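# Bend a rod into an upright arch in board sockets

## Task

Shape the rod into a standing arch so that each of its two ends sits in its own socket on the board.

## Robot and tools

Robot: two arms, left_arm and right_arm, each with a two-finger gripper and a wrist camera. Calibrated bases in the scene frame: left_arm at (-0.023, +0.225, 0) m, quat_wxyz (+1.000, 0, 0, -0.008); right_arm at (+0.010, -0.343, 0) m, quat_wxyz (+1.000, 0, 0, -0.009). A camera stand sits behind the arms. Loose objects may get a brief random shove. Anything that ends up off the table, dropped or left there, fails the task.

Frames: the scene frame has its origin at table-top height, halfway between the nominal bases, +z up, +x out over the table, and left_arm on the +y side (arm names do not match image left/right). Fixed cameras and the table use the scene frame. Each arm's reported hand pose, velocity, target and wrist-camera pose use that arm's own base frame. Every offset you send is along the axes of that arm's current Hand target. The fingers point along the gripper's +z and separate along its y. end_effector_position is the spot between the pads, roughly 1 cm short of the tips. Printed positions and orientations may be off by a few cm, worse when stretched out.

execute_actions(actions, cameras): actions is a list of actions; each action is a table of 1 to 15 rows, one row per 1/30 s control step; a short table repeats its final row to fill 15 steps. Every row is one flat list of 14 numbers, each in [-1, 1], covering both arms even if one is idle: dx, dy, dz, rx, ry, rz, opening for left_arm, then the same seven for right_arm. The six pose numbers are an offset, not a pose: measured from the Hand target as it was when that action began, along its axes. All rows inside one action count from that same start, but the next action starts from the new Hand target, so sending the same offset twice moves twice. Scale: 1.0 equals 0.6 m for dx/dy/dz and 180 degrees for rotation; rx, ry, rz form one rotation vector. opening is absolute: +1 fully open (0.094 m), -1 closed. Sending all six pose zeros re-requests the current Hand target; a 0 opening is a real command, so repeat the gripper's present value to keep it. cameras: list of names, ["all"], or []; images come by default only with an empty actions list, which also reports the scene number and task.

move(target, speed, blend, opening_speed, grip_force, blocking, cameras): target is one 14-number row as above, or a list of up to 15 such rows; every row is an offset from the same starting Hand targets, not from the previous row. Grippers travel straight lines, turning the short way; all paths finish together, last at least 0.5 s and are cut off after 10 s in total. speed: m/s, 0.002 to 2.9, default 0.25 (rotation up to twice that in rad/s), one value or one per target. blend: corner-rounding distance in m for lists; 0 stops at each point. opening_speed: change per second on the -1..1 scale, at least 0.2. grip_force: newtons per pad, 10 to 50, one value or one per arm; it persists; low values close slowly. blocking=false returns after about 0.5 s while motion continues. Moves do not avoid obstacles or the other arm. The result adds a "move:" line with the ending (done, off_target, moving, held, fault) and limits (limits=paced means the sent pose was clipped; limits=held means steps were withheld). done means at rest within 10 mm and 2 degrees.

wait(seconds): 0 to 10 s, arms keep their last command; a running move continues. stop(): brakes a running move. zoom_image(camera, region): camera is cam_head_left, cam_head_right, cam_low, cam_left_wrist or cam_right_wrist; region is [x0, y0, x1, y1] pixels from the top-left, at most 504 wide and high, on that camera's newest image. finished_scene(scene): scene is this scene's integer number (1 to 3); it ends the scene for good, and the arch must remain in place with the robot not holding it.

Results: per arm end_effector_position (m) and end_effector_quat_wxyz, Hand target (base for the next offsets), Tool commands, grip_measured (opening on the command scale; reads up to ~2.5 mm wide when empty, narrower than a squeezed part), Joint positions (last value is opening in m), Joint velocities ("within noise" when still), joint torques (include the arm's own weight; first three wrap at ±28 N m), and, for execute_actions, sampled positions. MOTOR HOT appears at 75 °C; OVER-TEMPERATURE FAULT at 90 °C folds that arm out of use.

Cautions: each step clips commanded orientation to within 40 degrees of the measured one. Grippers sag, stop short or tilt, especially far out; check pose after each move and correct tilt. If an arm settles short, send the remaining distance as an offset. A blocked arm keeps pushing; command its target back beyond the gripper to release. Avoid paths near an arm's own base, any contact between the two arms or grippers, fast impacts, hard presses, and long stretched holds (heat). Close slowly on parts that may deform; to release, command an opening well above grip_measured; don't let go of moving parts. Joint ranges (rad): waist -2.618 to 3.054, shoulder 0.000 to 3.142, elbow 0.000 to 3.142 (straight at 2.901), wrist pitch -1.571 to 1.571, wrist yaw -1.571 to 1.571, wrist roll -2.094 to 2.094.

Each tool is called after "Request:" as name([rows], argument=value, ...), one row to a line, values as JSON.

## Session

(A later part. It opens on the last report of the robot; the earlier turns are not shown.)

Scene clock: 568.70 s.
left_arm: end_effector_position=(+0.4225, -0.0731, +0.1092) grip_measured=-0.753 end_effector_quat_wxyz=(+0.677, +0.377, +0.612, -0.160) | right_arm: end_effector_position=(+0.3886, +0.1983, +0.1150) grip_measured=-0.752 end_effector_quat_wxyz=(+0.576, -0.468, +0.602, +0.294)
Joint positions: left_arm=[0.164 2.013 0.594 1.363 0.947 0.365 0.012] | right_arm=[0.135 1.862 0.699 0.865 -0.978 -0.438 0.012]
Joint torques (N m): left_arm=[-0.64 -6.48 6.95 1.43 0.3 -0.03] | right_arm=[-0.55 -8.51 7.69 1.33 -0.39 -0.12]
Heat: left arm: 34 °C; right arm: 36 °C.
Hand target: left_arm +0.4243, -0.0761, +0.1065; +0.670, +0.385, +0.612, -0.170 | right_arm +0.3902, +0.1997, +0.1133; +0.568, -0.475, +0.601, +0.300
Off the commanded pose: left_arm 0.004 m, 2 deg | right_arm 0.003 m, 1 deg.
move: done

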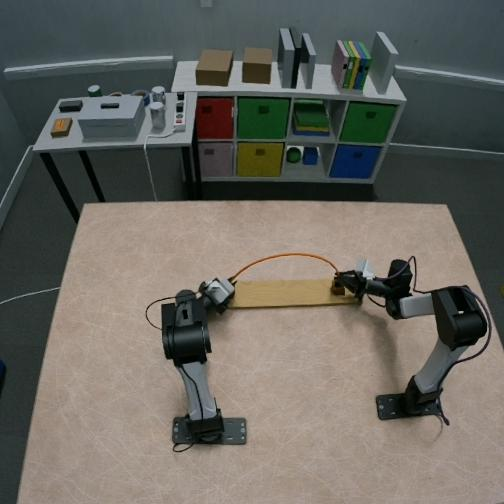

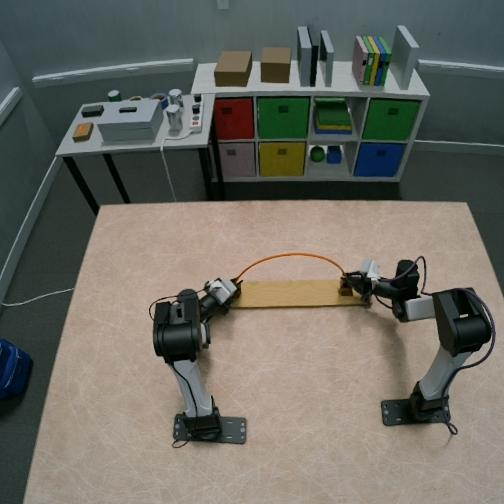

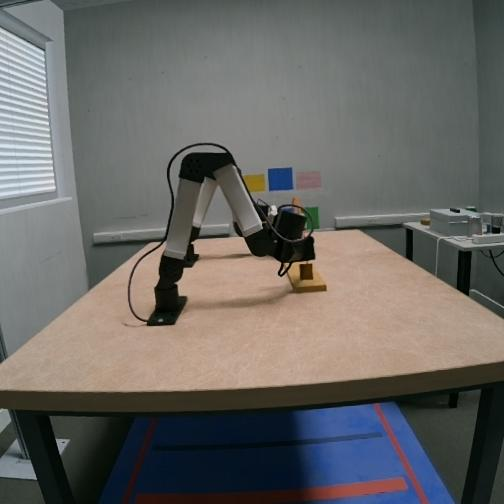

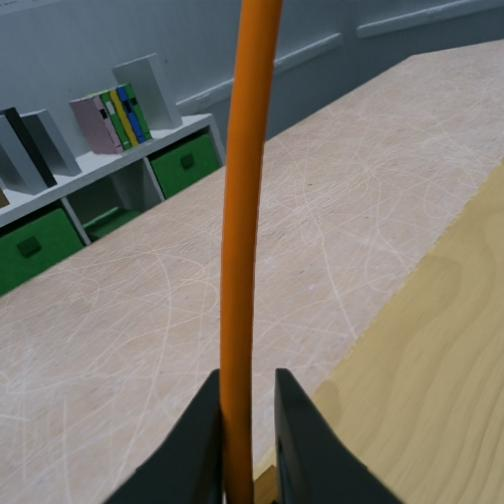

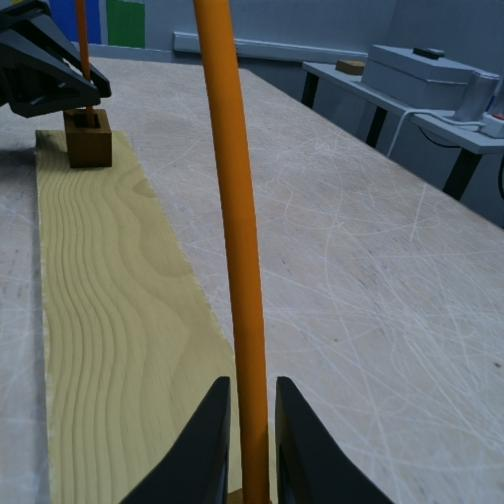

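Request:
move(target=[0.0030, 0.0092, 0.0092, 0, 0, 0, -0.75, 0.0013, -0.0122, 0.0053, 0, 0, 0, -0.75], speed=0.05, cameras=["all"])

Request:
zoom_image(camera="cam_right_wrist", region=[0, 60, 140, 200])

Request:
zoom_image(camera="cam_low", region=[240, 180, 340, 300])

Request:
zoom_image(camera="cam_head_right", region=[325, 270, 375, 320])

Scene clock: 597.07 s.
left_arm: end_effector_position=(+0.4296, -0.0721, +0.1123) grip_measured=-0.753 end_effector_quat_wxyz=(+0.679, +0.378, +0.609, -0.158) | right_arm: end_effector_position=(+0.3958, +0.1997, +0.1198) grip_measured=-0.752 end_effector_quat_wxyz=(+0.579, -0.471, +0.597, +0.293)
Joint positions: left_arm=[0.164 2.021 0.626 1.349 0.948 0.365 0.012] | right_arm=[0.135 1.873 0.733 0.853 -0.983 -0.439 0.012]
Joint torques (N m): left_arm=[-1.07 -5.98 7.3 1.4 0.23 -0.04] | right_arm=[-0.88 -7.69 7.76 1.34 -0.37 -0.11]
Heat: left arm: 35 °C; right arm: 36 °C.
Hand target: left_arm +0.4323, -0.0761, +0.1063; +0.670, +0.385, +0.612, -0.170 | right_arm +0.3983, +0.1997, +0.1135; +0.569, -0.475, +0.601, +0.300
Off the commanded pose: left_arm 0.008 m, 2 deg | right_arm 0.007 m, 2 deg.
move: done

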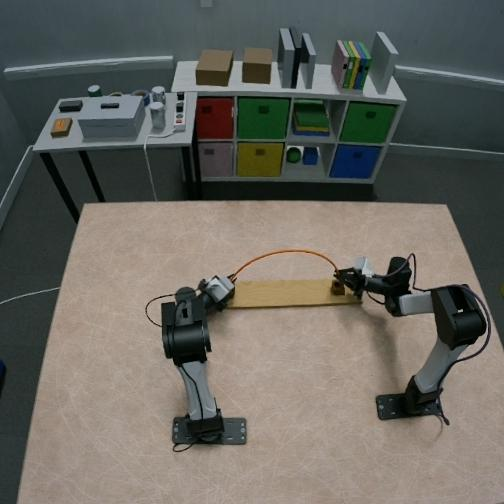

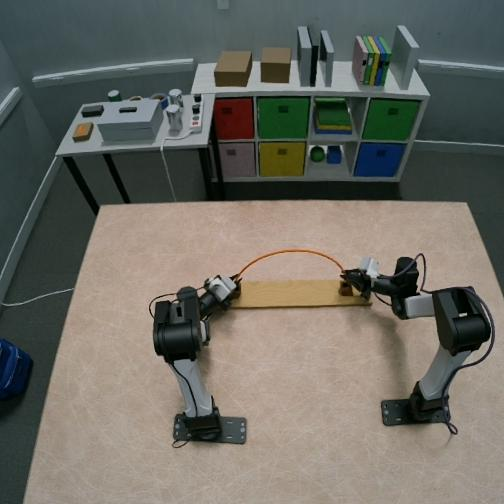

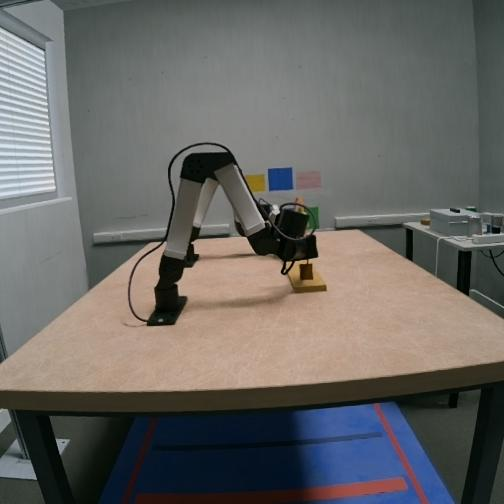

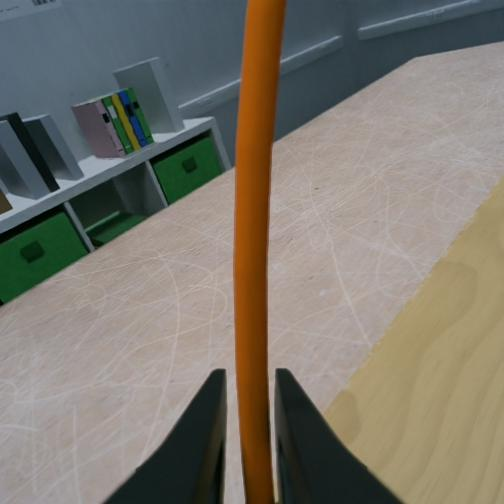

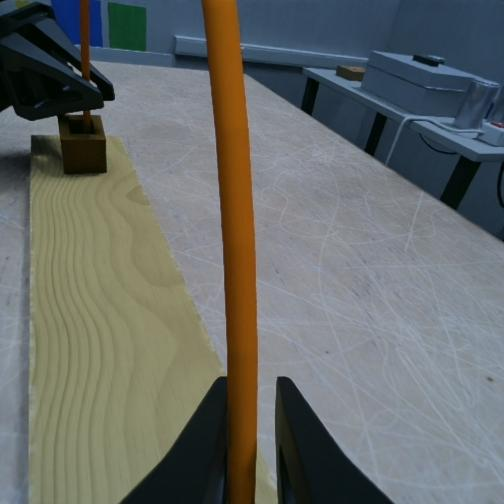

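Scaled by 3.600.

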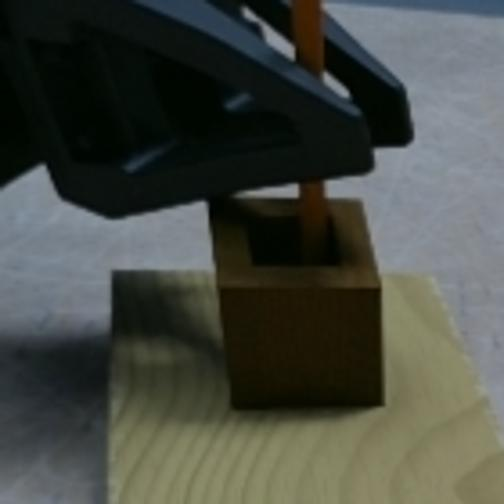

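Scaled by 4.200.

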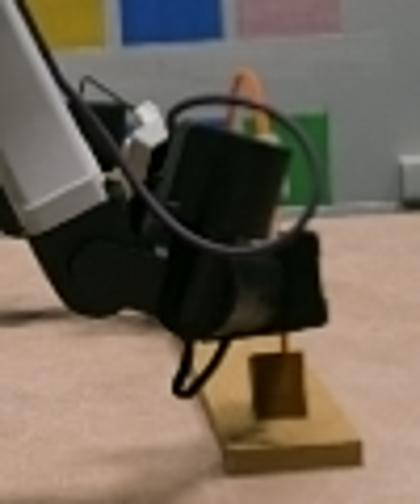

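Scaled by 10.080.

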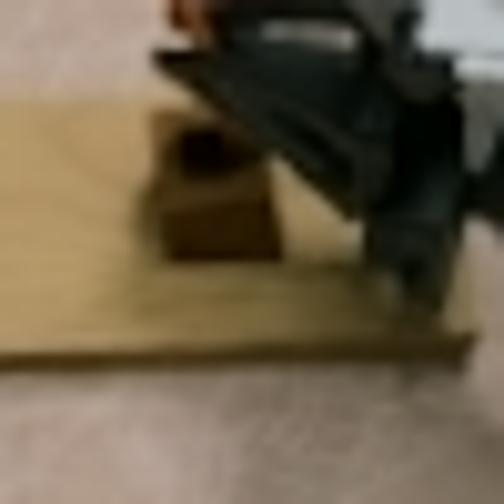

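Request:
move(target=[0.0022, 0.0069, 0.0069, 0, 0, 0, -0.75, 0.0010, -0.0091, 0.0040, 0, 0, 0, -0.75], speed=0.04, cameras=["all"])

Request:
zoom_image(camera="cam_right_wrist", region=[0, 60, 140, 200])

Request:
zoom_image(camera="cam_low", region=[240, 180, 340, 300])

Request:
zoom_image(camera="cam_head_right", region=[325, 270, 375, 320])

Scene clock: 603.77 s.
left_arm: end_effector_position=(+0.4350, -0.0713, +0.1131) grip_measured=-0.753 end_effector_quat_wxyz=(+0.680, +0.379, +0.607, -0.158) | right_arm: end_effector_position=(+0.4001, +0.2010, +0.1197) grip_measured=-0.752 end_effector_quat_wxyz=(+0.578, -0.472, +0.596, +0.296)
Joint positions: left_arm=[0.164 2.032 0.65 1.34 0.95 0.365 0.012] | right_arm=[0.135 1.889 0.758 0.841 -0.99 -0.441 0.012]
Joint torques (N m): left_arm=[-1.25 -6.04 7.46 1.34 0.15 -0.05] | right_arm=[-1.11 -7.86 7.9 1.33 -0.32 -0.12]
Heat: left arm: 35 °C; right arm: 36 °C.
Hand target: left_arm +0.4383, -0.0761, +0.1061; +0.670, +0.385, +0.612, -0.170 | right_arm +0.4043, +0.1997, +0.1134; +0.569, -0.475, +0.601, +0.300
Off the commanded pose: left_arm 0.009 m, 2 deg | right_arm 0.008 m, 1 deg.
move: done

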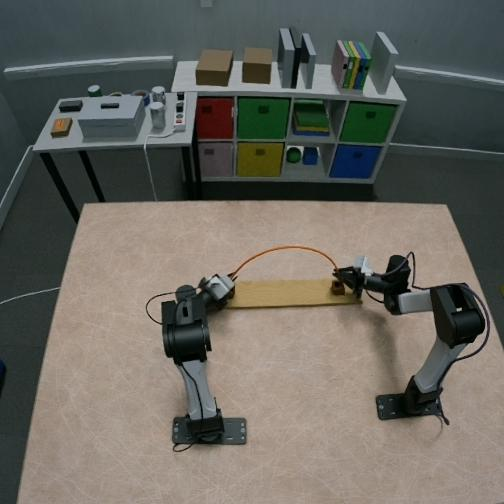

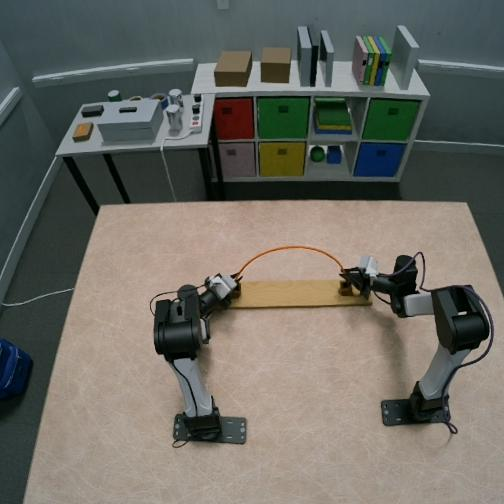

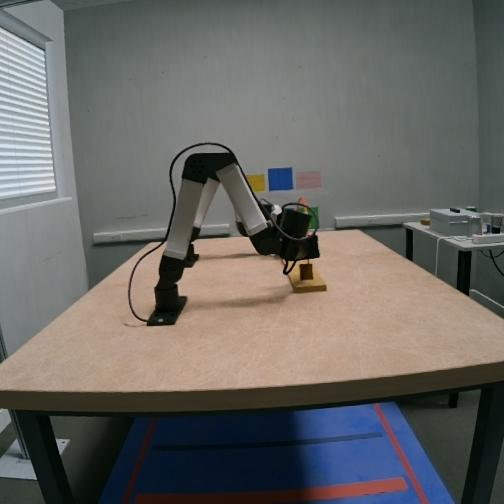

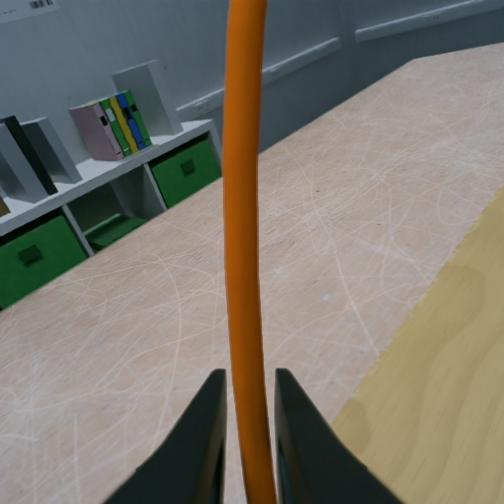

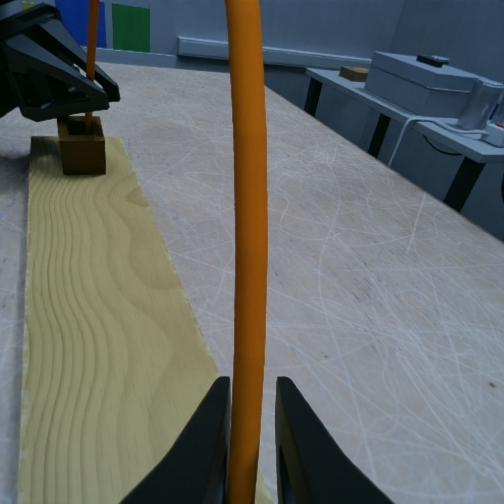

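Scaled by 3.600.

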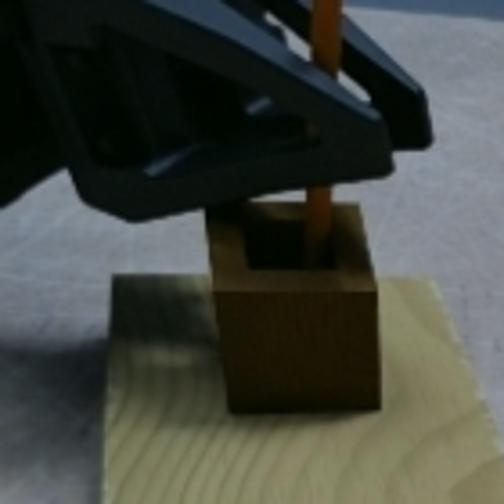

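Scaled by 4.200.

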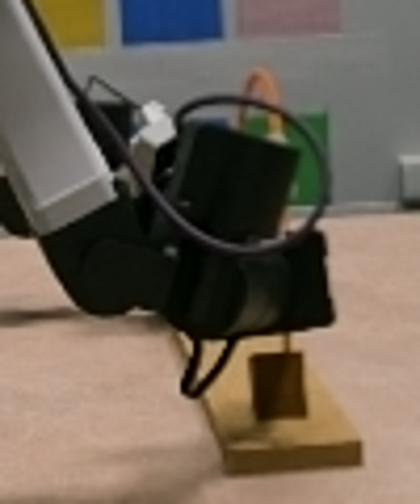

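Scaled by 10.080.

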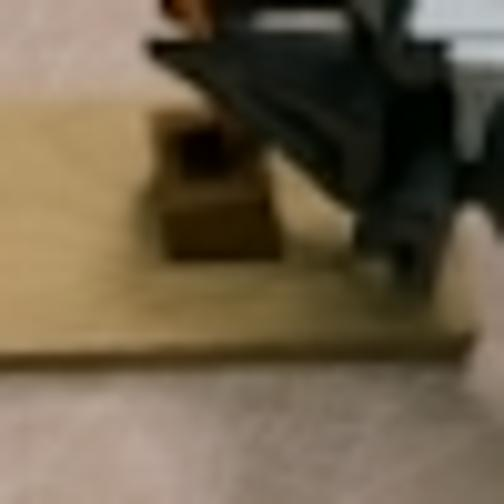

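Request:
move(target=[0, 0, 0, 0, 0, 0, -0.5, 0, 0, 0, 0, 0, 0, -0.5], opening_speed=0.25, speed=0.05, cameras=["all"])

Request:
zoom_image(camera="cam_right_wrist", region=[0, 60, 140, 200])

Request:
zoom_image(camera="cam_low", region=[240, 180, 340, 300])

Scene clock: 633.17 s.
left_arm: end_effector_position=(+0.4350, -0.0713, +0.1131) grip_measured=-0.503 end_effector_quat_wxyz=(+0.680, +0.379, +0.607, -0.158) | right_arm: end_effector_position=(+0.4001, +0.2010, +0.1197) grip_measured=-0.502 end_effector_quat_wxyz=(+0.578, -0.473, +0.596, +0.296)
Joint positions: left_arm=[0.164 2.032 0.65 1.34 0.95 0.365 0.023] | right_arm=[0.135 1.889 0.758 0.841 -0.99 -0.442 0.023]
Joint torques (N m): left_arm=[-1.31 -5.97 7.43 1.36 0.17 -0.04] | right_arm=[-1.1 -7.84 7.9 1.33 -0.32 -0.12]
Heat: left arm: 35 °C; right arm: 35 °C.
Hand target: left_arm +0.4383, -0.0761, +0.1061; +0.670, +0.385, +0.612, -0.170 | right_arm +0.4043, +0.1997, +0.1134; +0.569, -0.475, +0.601, +0.300
Off the commanded pose: left_arm 0.009 m, 2 deg | right_arm 0.008 m, 1 deg.
move: done

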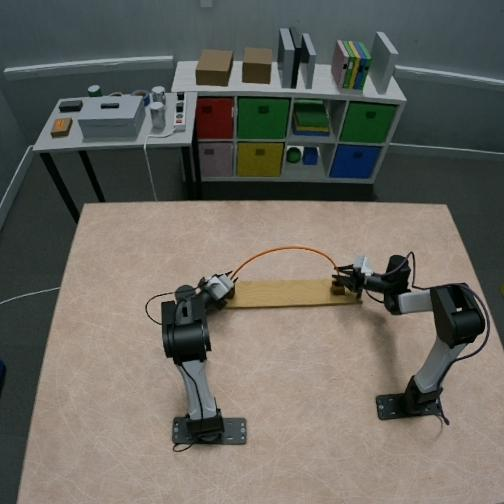

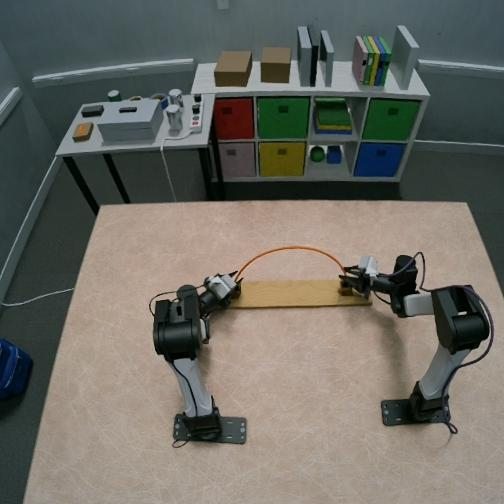

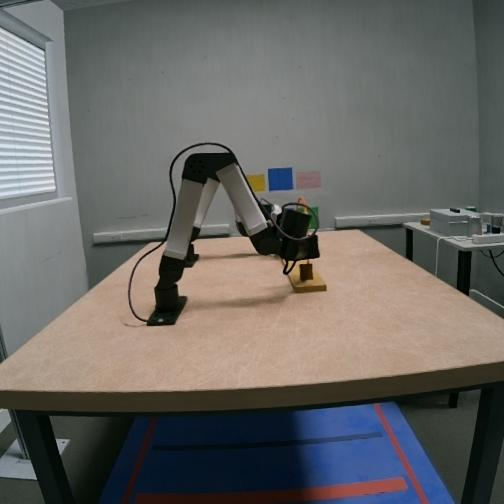

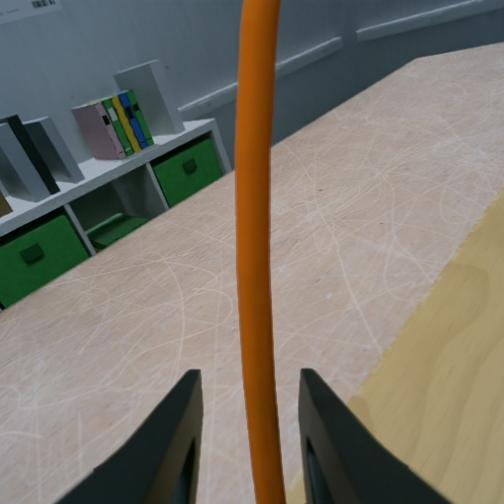

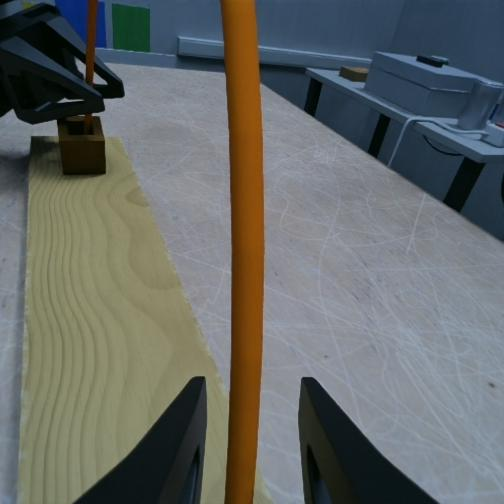

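Scaled by 3.600.

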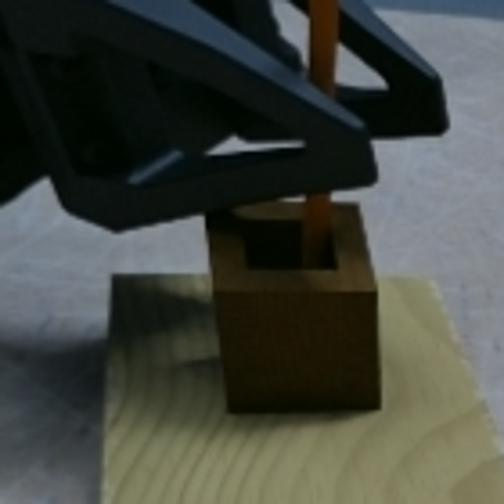

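Scaled by 4.200.

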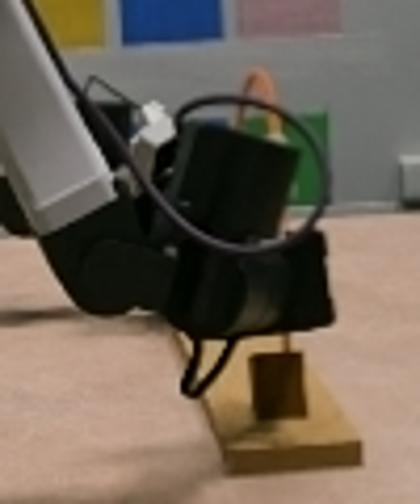

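Request:
move([
  [-0.0317, 0.0103, -0.0015, 0, 0, 0, -0.5, -0.0194, -0.0036, -0.0035, 0, 0, 0, -0.5],
  [-0.0317, 0.0103, -0.0015, 0, 0, 0, -0.2, -0.0194, -0.0036, -0.0035, 0, 0, 0, -0.2],
], opening_speed=0.4, speed=0.05, cameras=["all"])

Request:
zoom_image(camera="cam_right_wrist", region=[0, 60, 140, 200])

Request:
zoom_image(camera="cam_low", region=[240, 180, 340, 300])

Scene clock: 648.43 s.
left_arm: end_effector_position=(+0.4343, -0.0717, +0.1129) grip_measured=-0.203 end_effector_quat_wxyz=(+0.666, +0.373, +0.623, -0.171) | right_arm: end_effector_position=(+0.4007, +0.2011, +0.1154) grip_measured=-0.202 end_effector_quat_wxyz=(+0.565, -0.469, +0.608, +0.304)
Joint positions: left_arm=[0.164 1.995 0.653 1.248 0.953 0.365 0.037] | right_arm=[0.135 1.889 0.772 0.787 -0.99 -0.442 0.037]
Joint torques (N m): left_arm=[-1.31 -9.61 7.95 1.4 0.18 -0.05] | right_arm=[-1.1 -11.79 7.91 1.32 -0.34 -0.12]
Heat: left arm: 36 °C; right arm: 35 °C.
Hand target: left_arm +0.4383, -0.0761, +0.1261; +0.670, +0.385, +0.612, -0.170 | right_arm +0.4043, +0.1997, +0.1254; +0.569, -0.475, +0.601, +0.300
Off the commanded pose: left_arm 0.014 m, 2 deg | right_arm 0.011 m, 1 deg.
move: off_target (left_arm, right_arm); target 2's new opening was sent with left_arm's hand 0.014 m and 2 deg from that target

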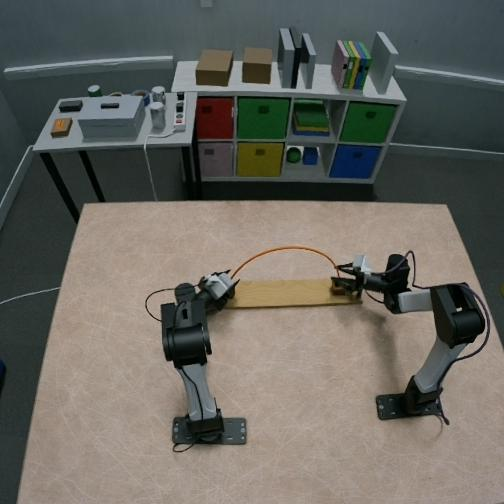

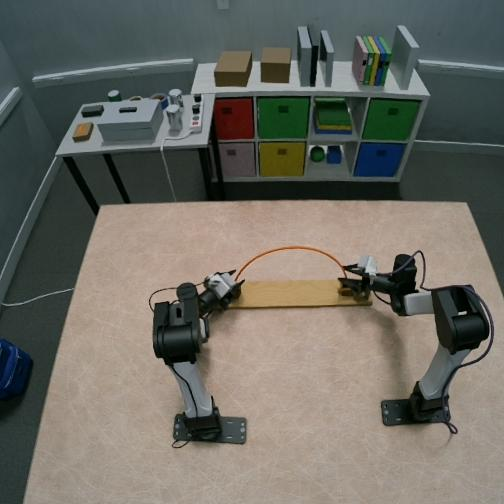

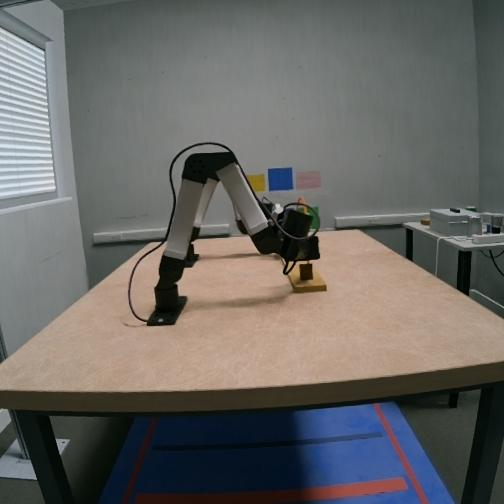

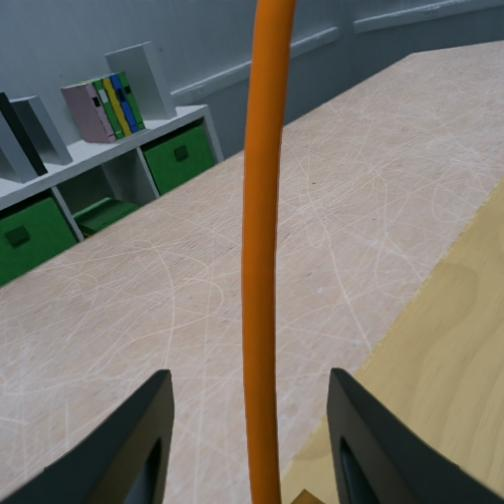

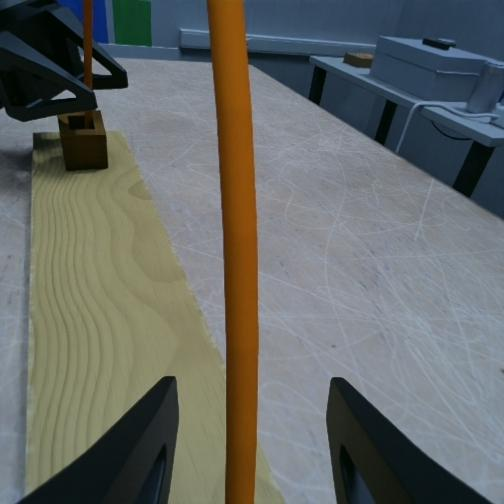

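Scaled by 3.600.

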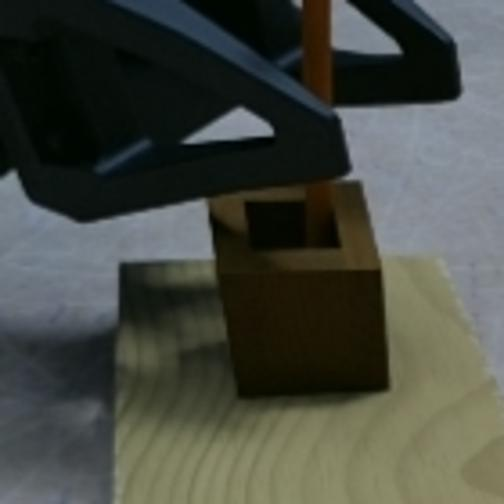

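Scaled by 4.200.

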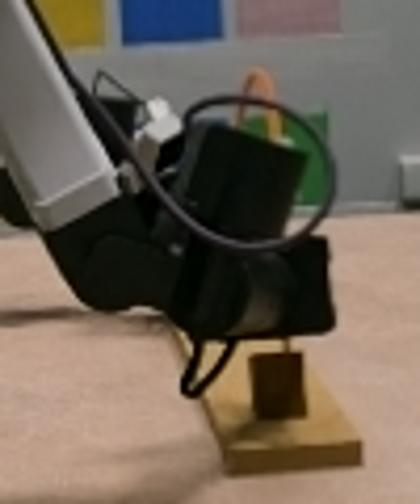

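Request:
move(target=[-0.0317, 0.0103, -0.0015, 0, 0, 0, -0.2, -0.0323, -0.006, -0.0058, 0, 0, 0, -0.2], speed=0.06, cameras=["all"])

Request:
zoom_image(camera="cam_right_wrist", region=[0, 60, 140, 200])

Request:
zoom_image(camera="cam_low", region=[240, 180, 340, 300])

Scene clock: 655.70 s.
left_arm: end_effector_position=(+0.4358, -0.0715, +0.1339) grip_measured=-0.203 end_effector_quat_wxyz=(+0.668, +0.374, +0.621, -0.170) | right_arm: end_effector_position=(+0.4020, +0.2013, +0.1261) grip_measured=-0.202 end_effector_quat_wxyz=(+0.558, -0.466, +0.614, +0.308)
Joint positions: left_arm=[0.164 1.914 0.669 1.156 0.953 0.365 0.037] | right_arm=[0.135 1.85 0.797 0.703 -0.99 -0.442 0.037]
Joint torques (N m): left_arm=[-1.26 -9.31 8.42 1.37 0.18 -0.08] | right_arm=[-1.07 -13.87 8.16 1.33 -0.35 -0.11]
Heat: left arm: 36 °C; right arm: 36 °C.
Hand target: left_arm +0.4383, -0.0761, +0.1461; +0.670, +0.385, +0.612, -0.170 | right_arm +0.4043, +0.1996, +0.1453; +0.568, -0.475, +0.601, +0.300
Off the commanded pose: left_arm 0.013 m, 2 deg | right_arm 0.020 m, 2 deg.
move: off_target (left_arm, right_arm)

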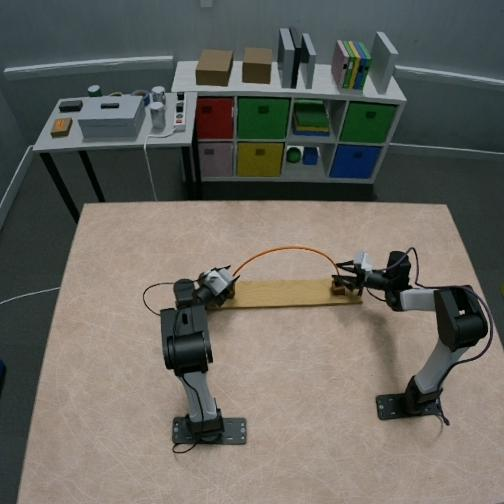

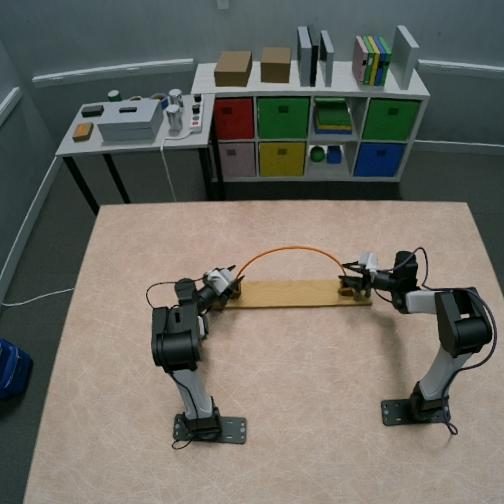

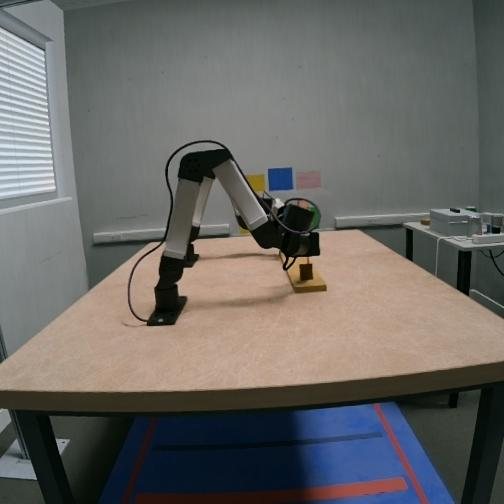

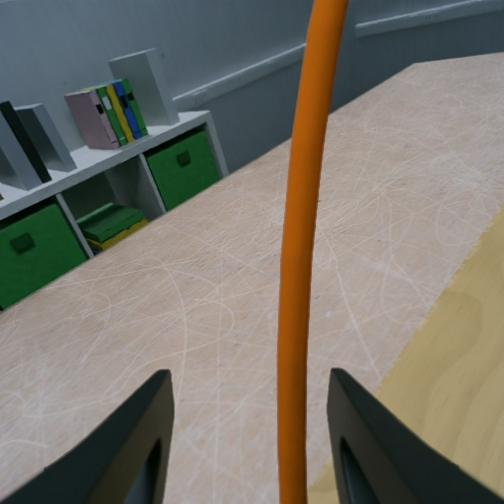

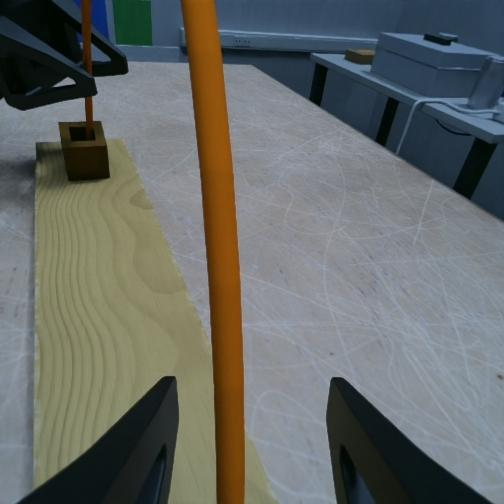

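Scaled by 3.600.

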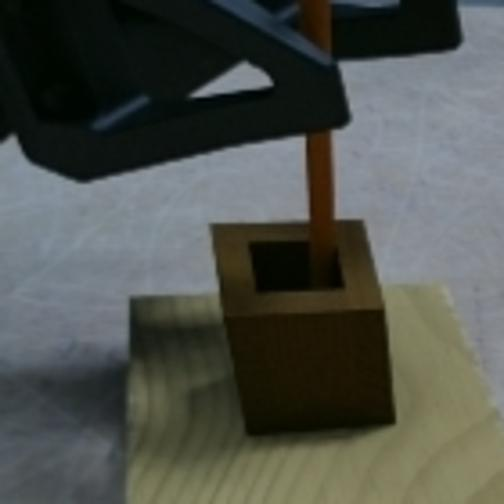

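Scaled by 4.200.

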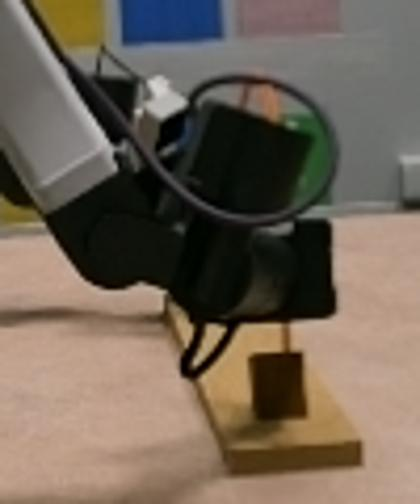

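Request:
move(target=[0, 0, -0.1667, 0, 0, 0, -0.2, 0, 0, -0.1667, 0, 0, 0, -0.2], speed=0.1, cameras=["all"])

Request:
zoom_image(camera="cam_low", region=[240, 180, 340, 300])

Request:
zoom_image(camera="cam_head_right", region=[210, 230, 370, 330])

Request:
zoom_image(camera="cam_right_wrist", region=[60, 0, 380, 504])

Scene clock: 662.60 s.
left_arm: end_effector_position=(+0.3755, -0.0019, +0.1496) grip_measured=-0.203 end_effector_quat_wxyz=(+0.673, +0.378, +0.614, -0.167) | right_arm: end_effector_position=(+0.3672, +0.1097, +0.1462) grip_measured=-0.202 end_effector_quat_wxyz=(+0.560, -0.463, +0.617, +0.303)
Joint positions: left_arm=[0.449 1.746 0.533 1.093 1.241 0.422 0.037] | right_arm=[-0.153 1.646 0.745 0.285 -1.236 -0.737 0.037]
Joint torques (N m): left_arm=[0.05 -7.69 4.96 1.23 0.29 0.11] | right_arm=[-0.84 -11.82 7.87 1.08 -0.69 -0.12]
Heat: left arm: 37 °C; right arm: 36 °C.
Hand target: left_arm +0.3694, -0.0037, +0.1507; +0.670, +0.385, +0.612, -0.170 | right_arm +0.3644, +0.1096, +0.1627; +0.568, -0.475, +0.601, +0.300
Off the commanded pose: left_arm 0.006 m, 1 deg | right_arm 0.017 m, 2 deg.
move: off_target (right_arm)

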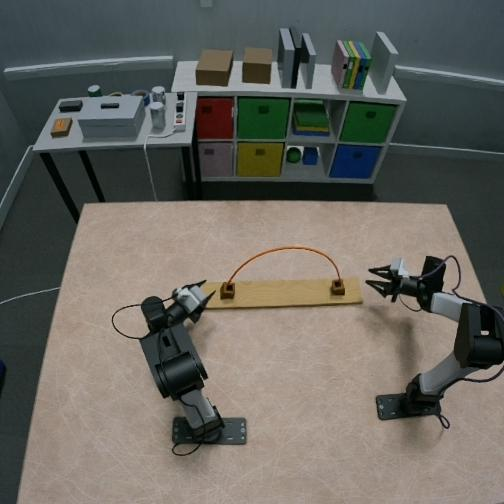

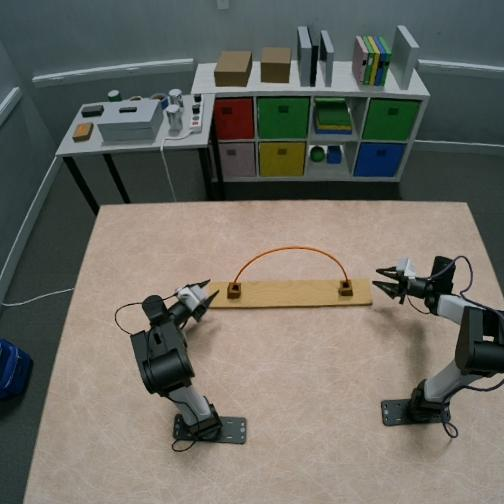

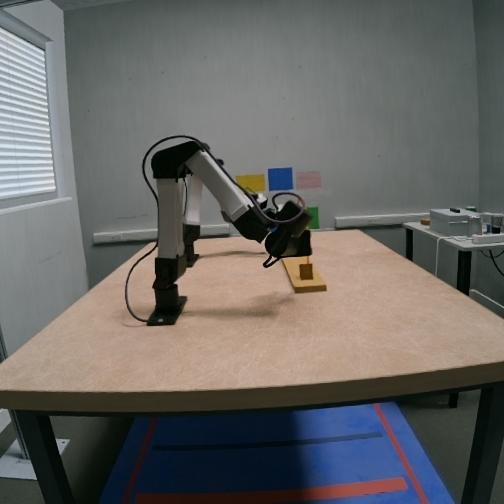

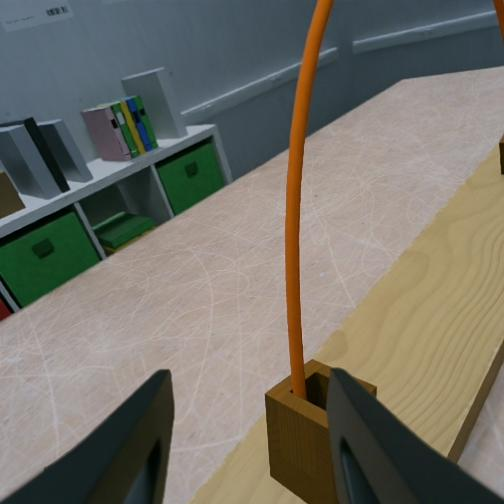

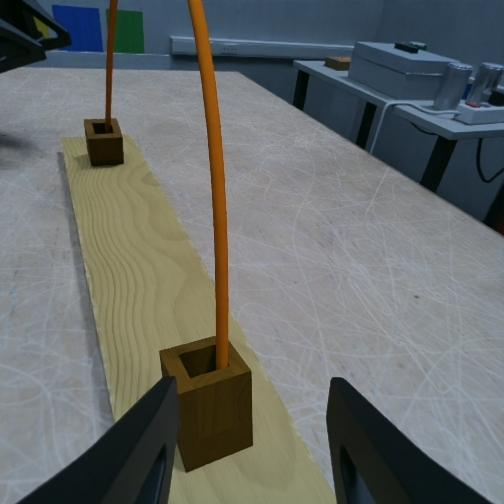

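Scaled by 4.200.

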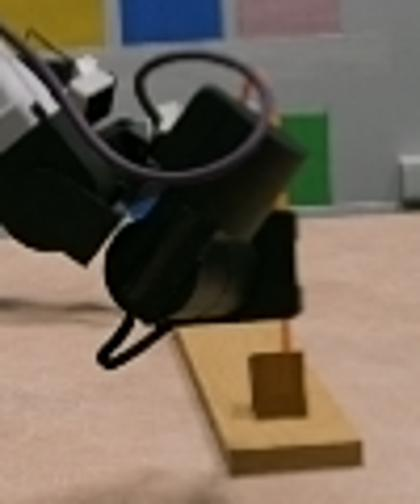

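Scaled by 3.150.

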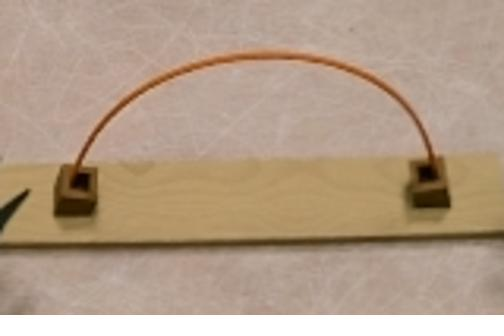

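Scaled by 1.000.

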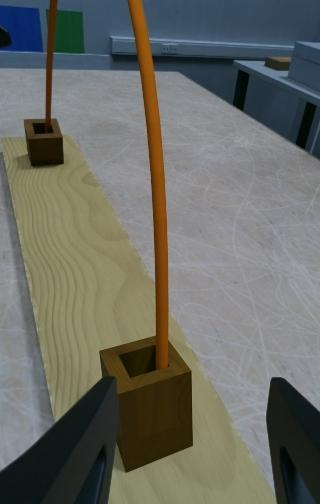

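Request:
finished_scene(scene=3)

The scene is finished: the task was done.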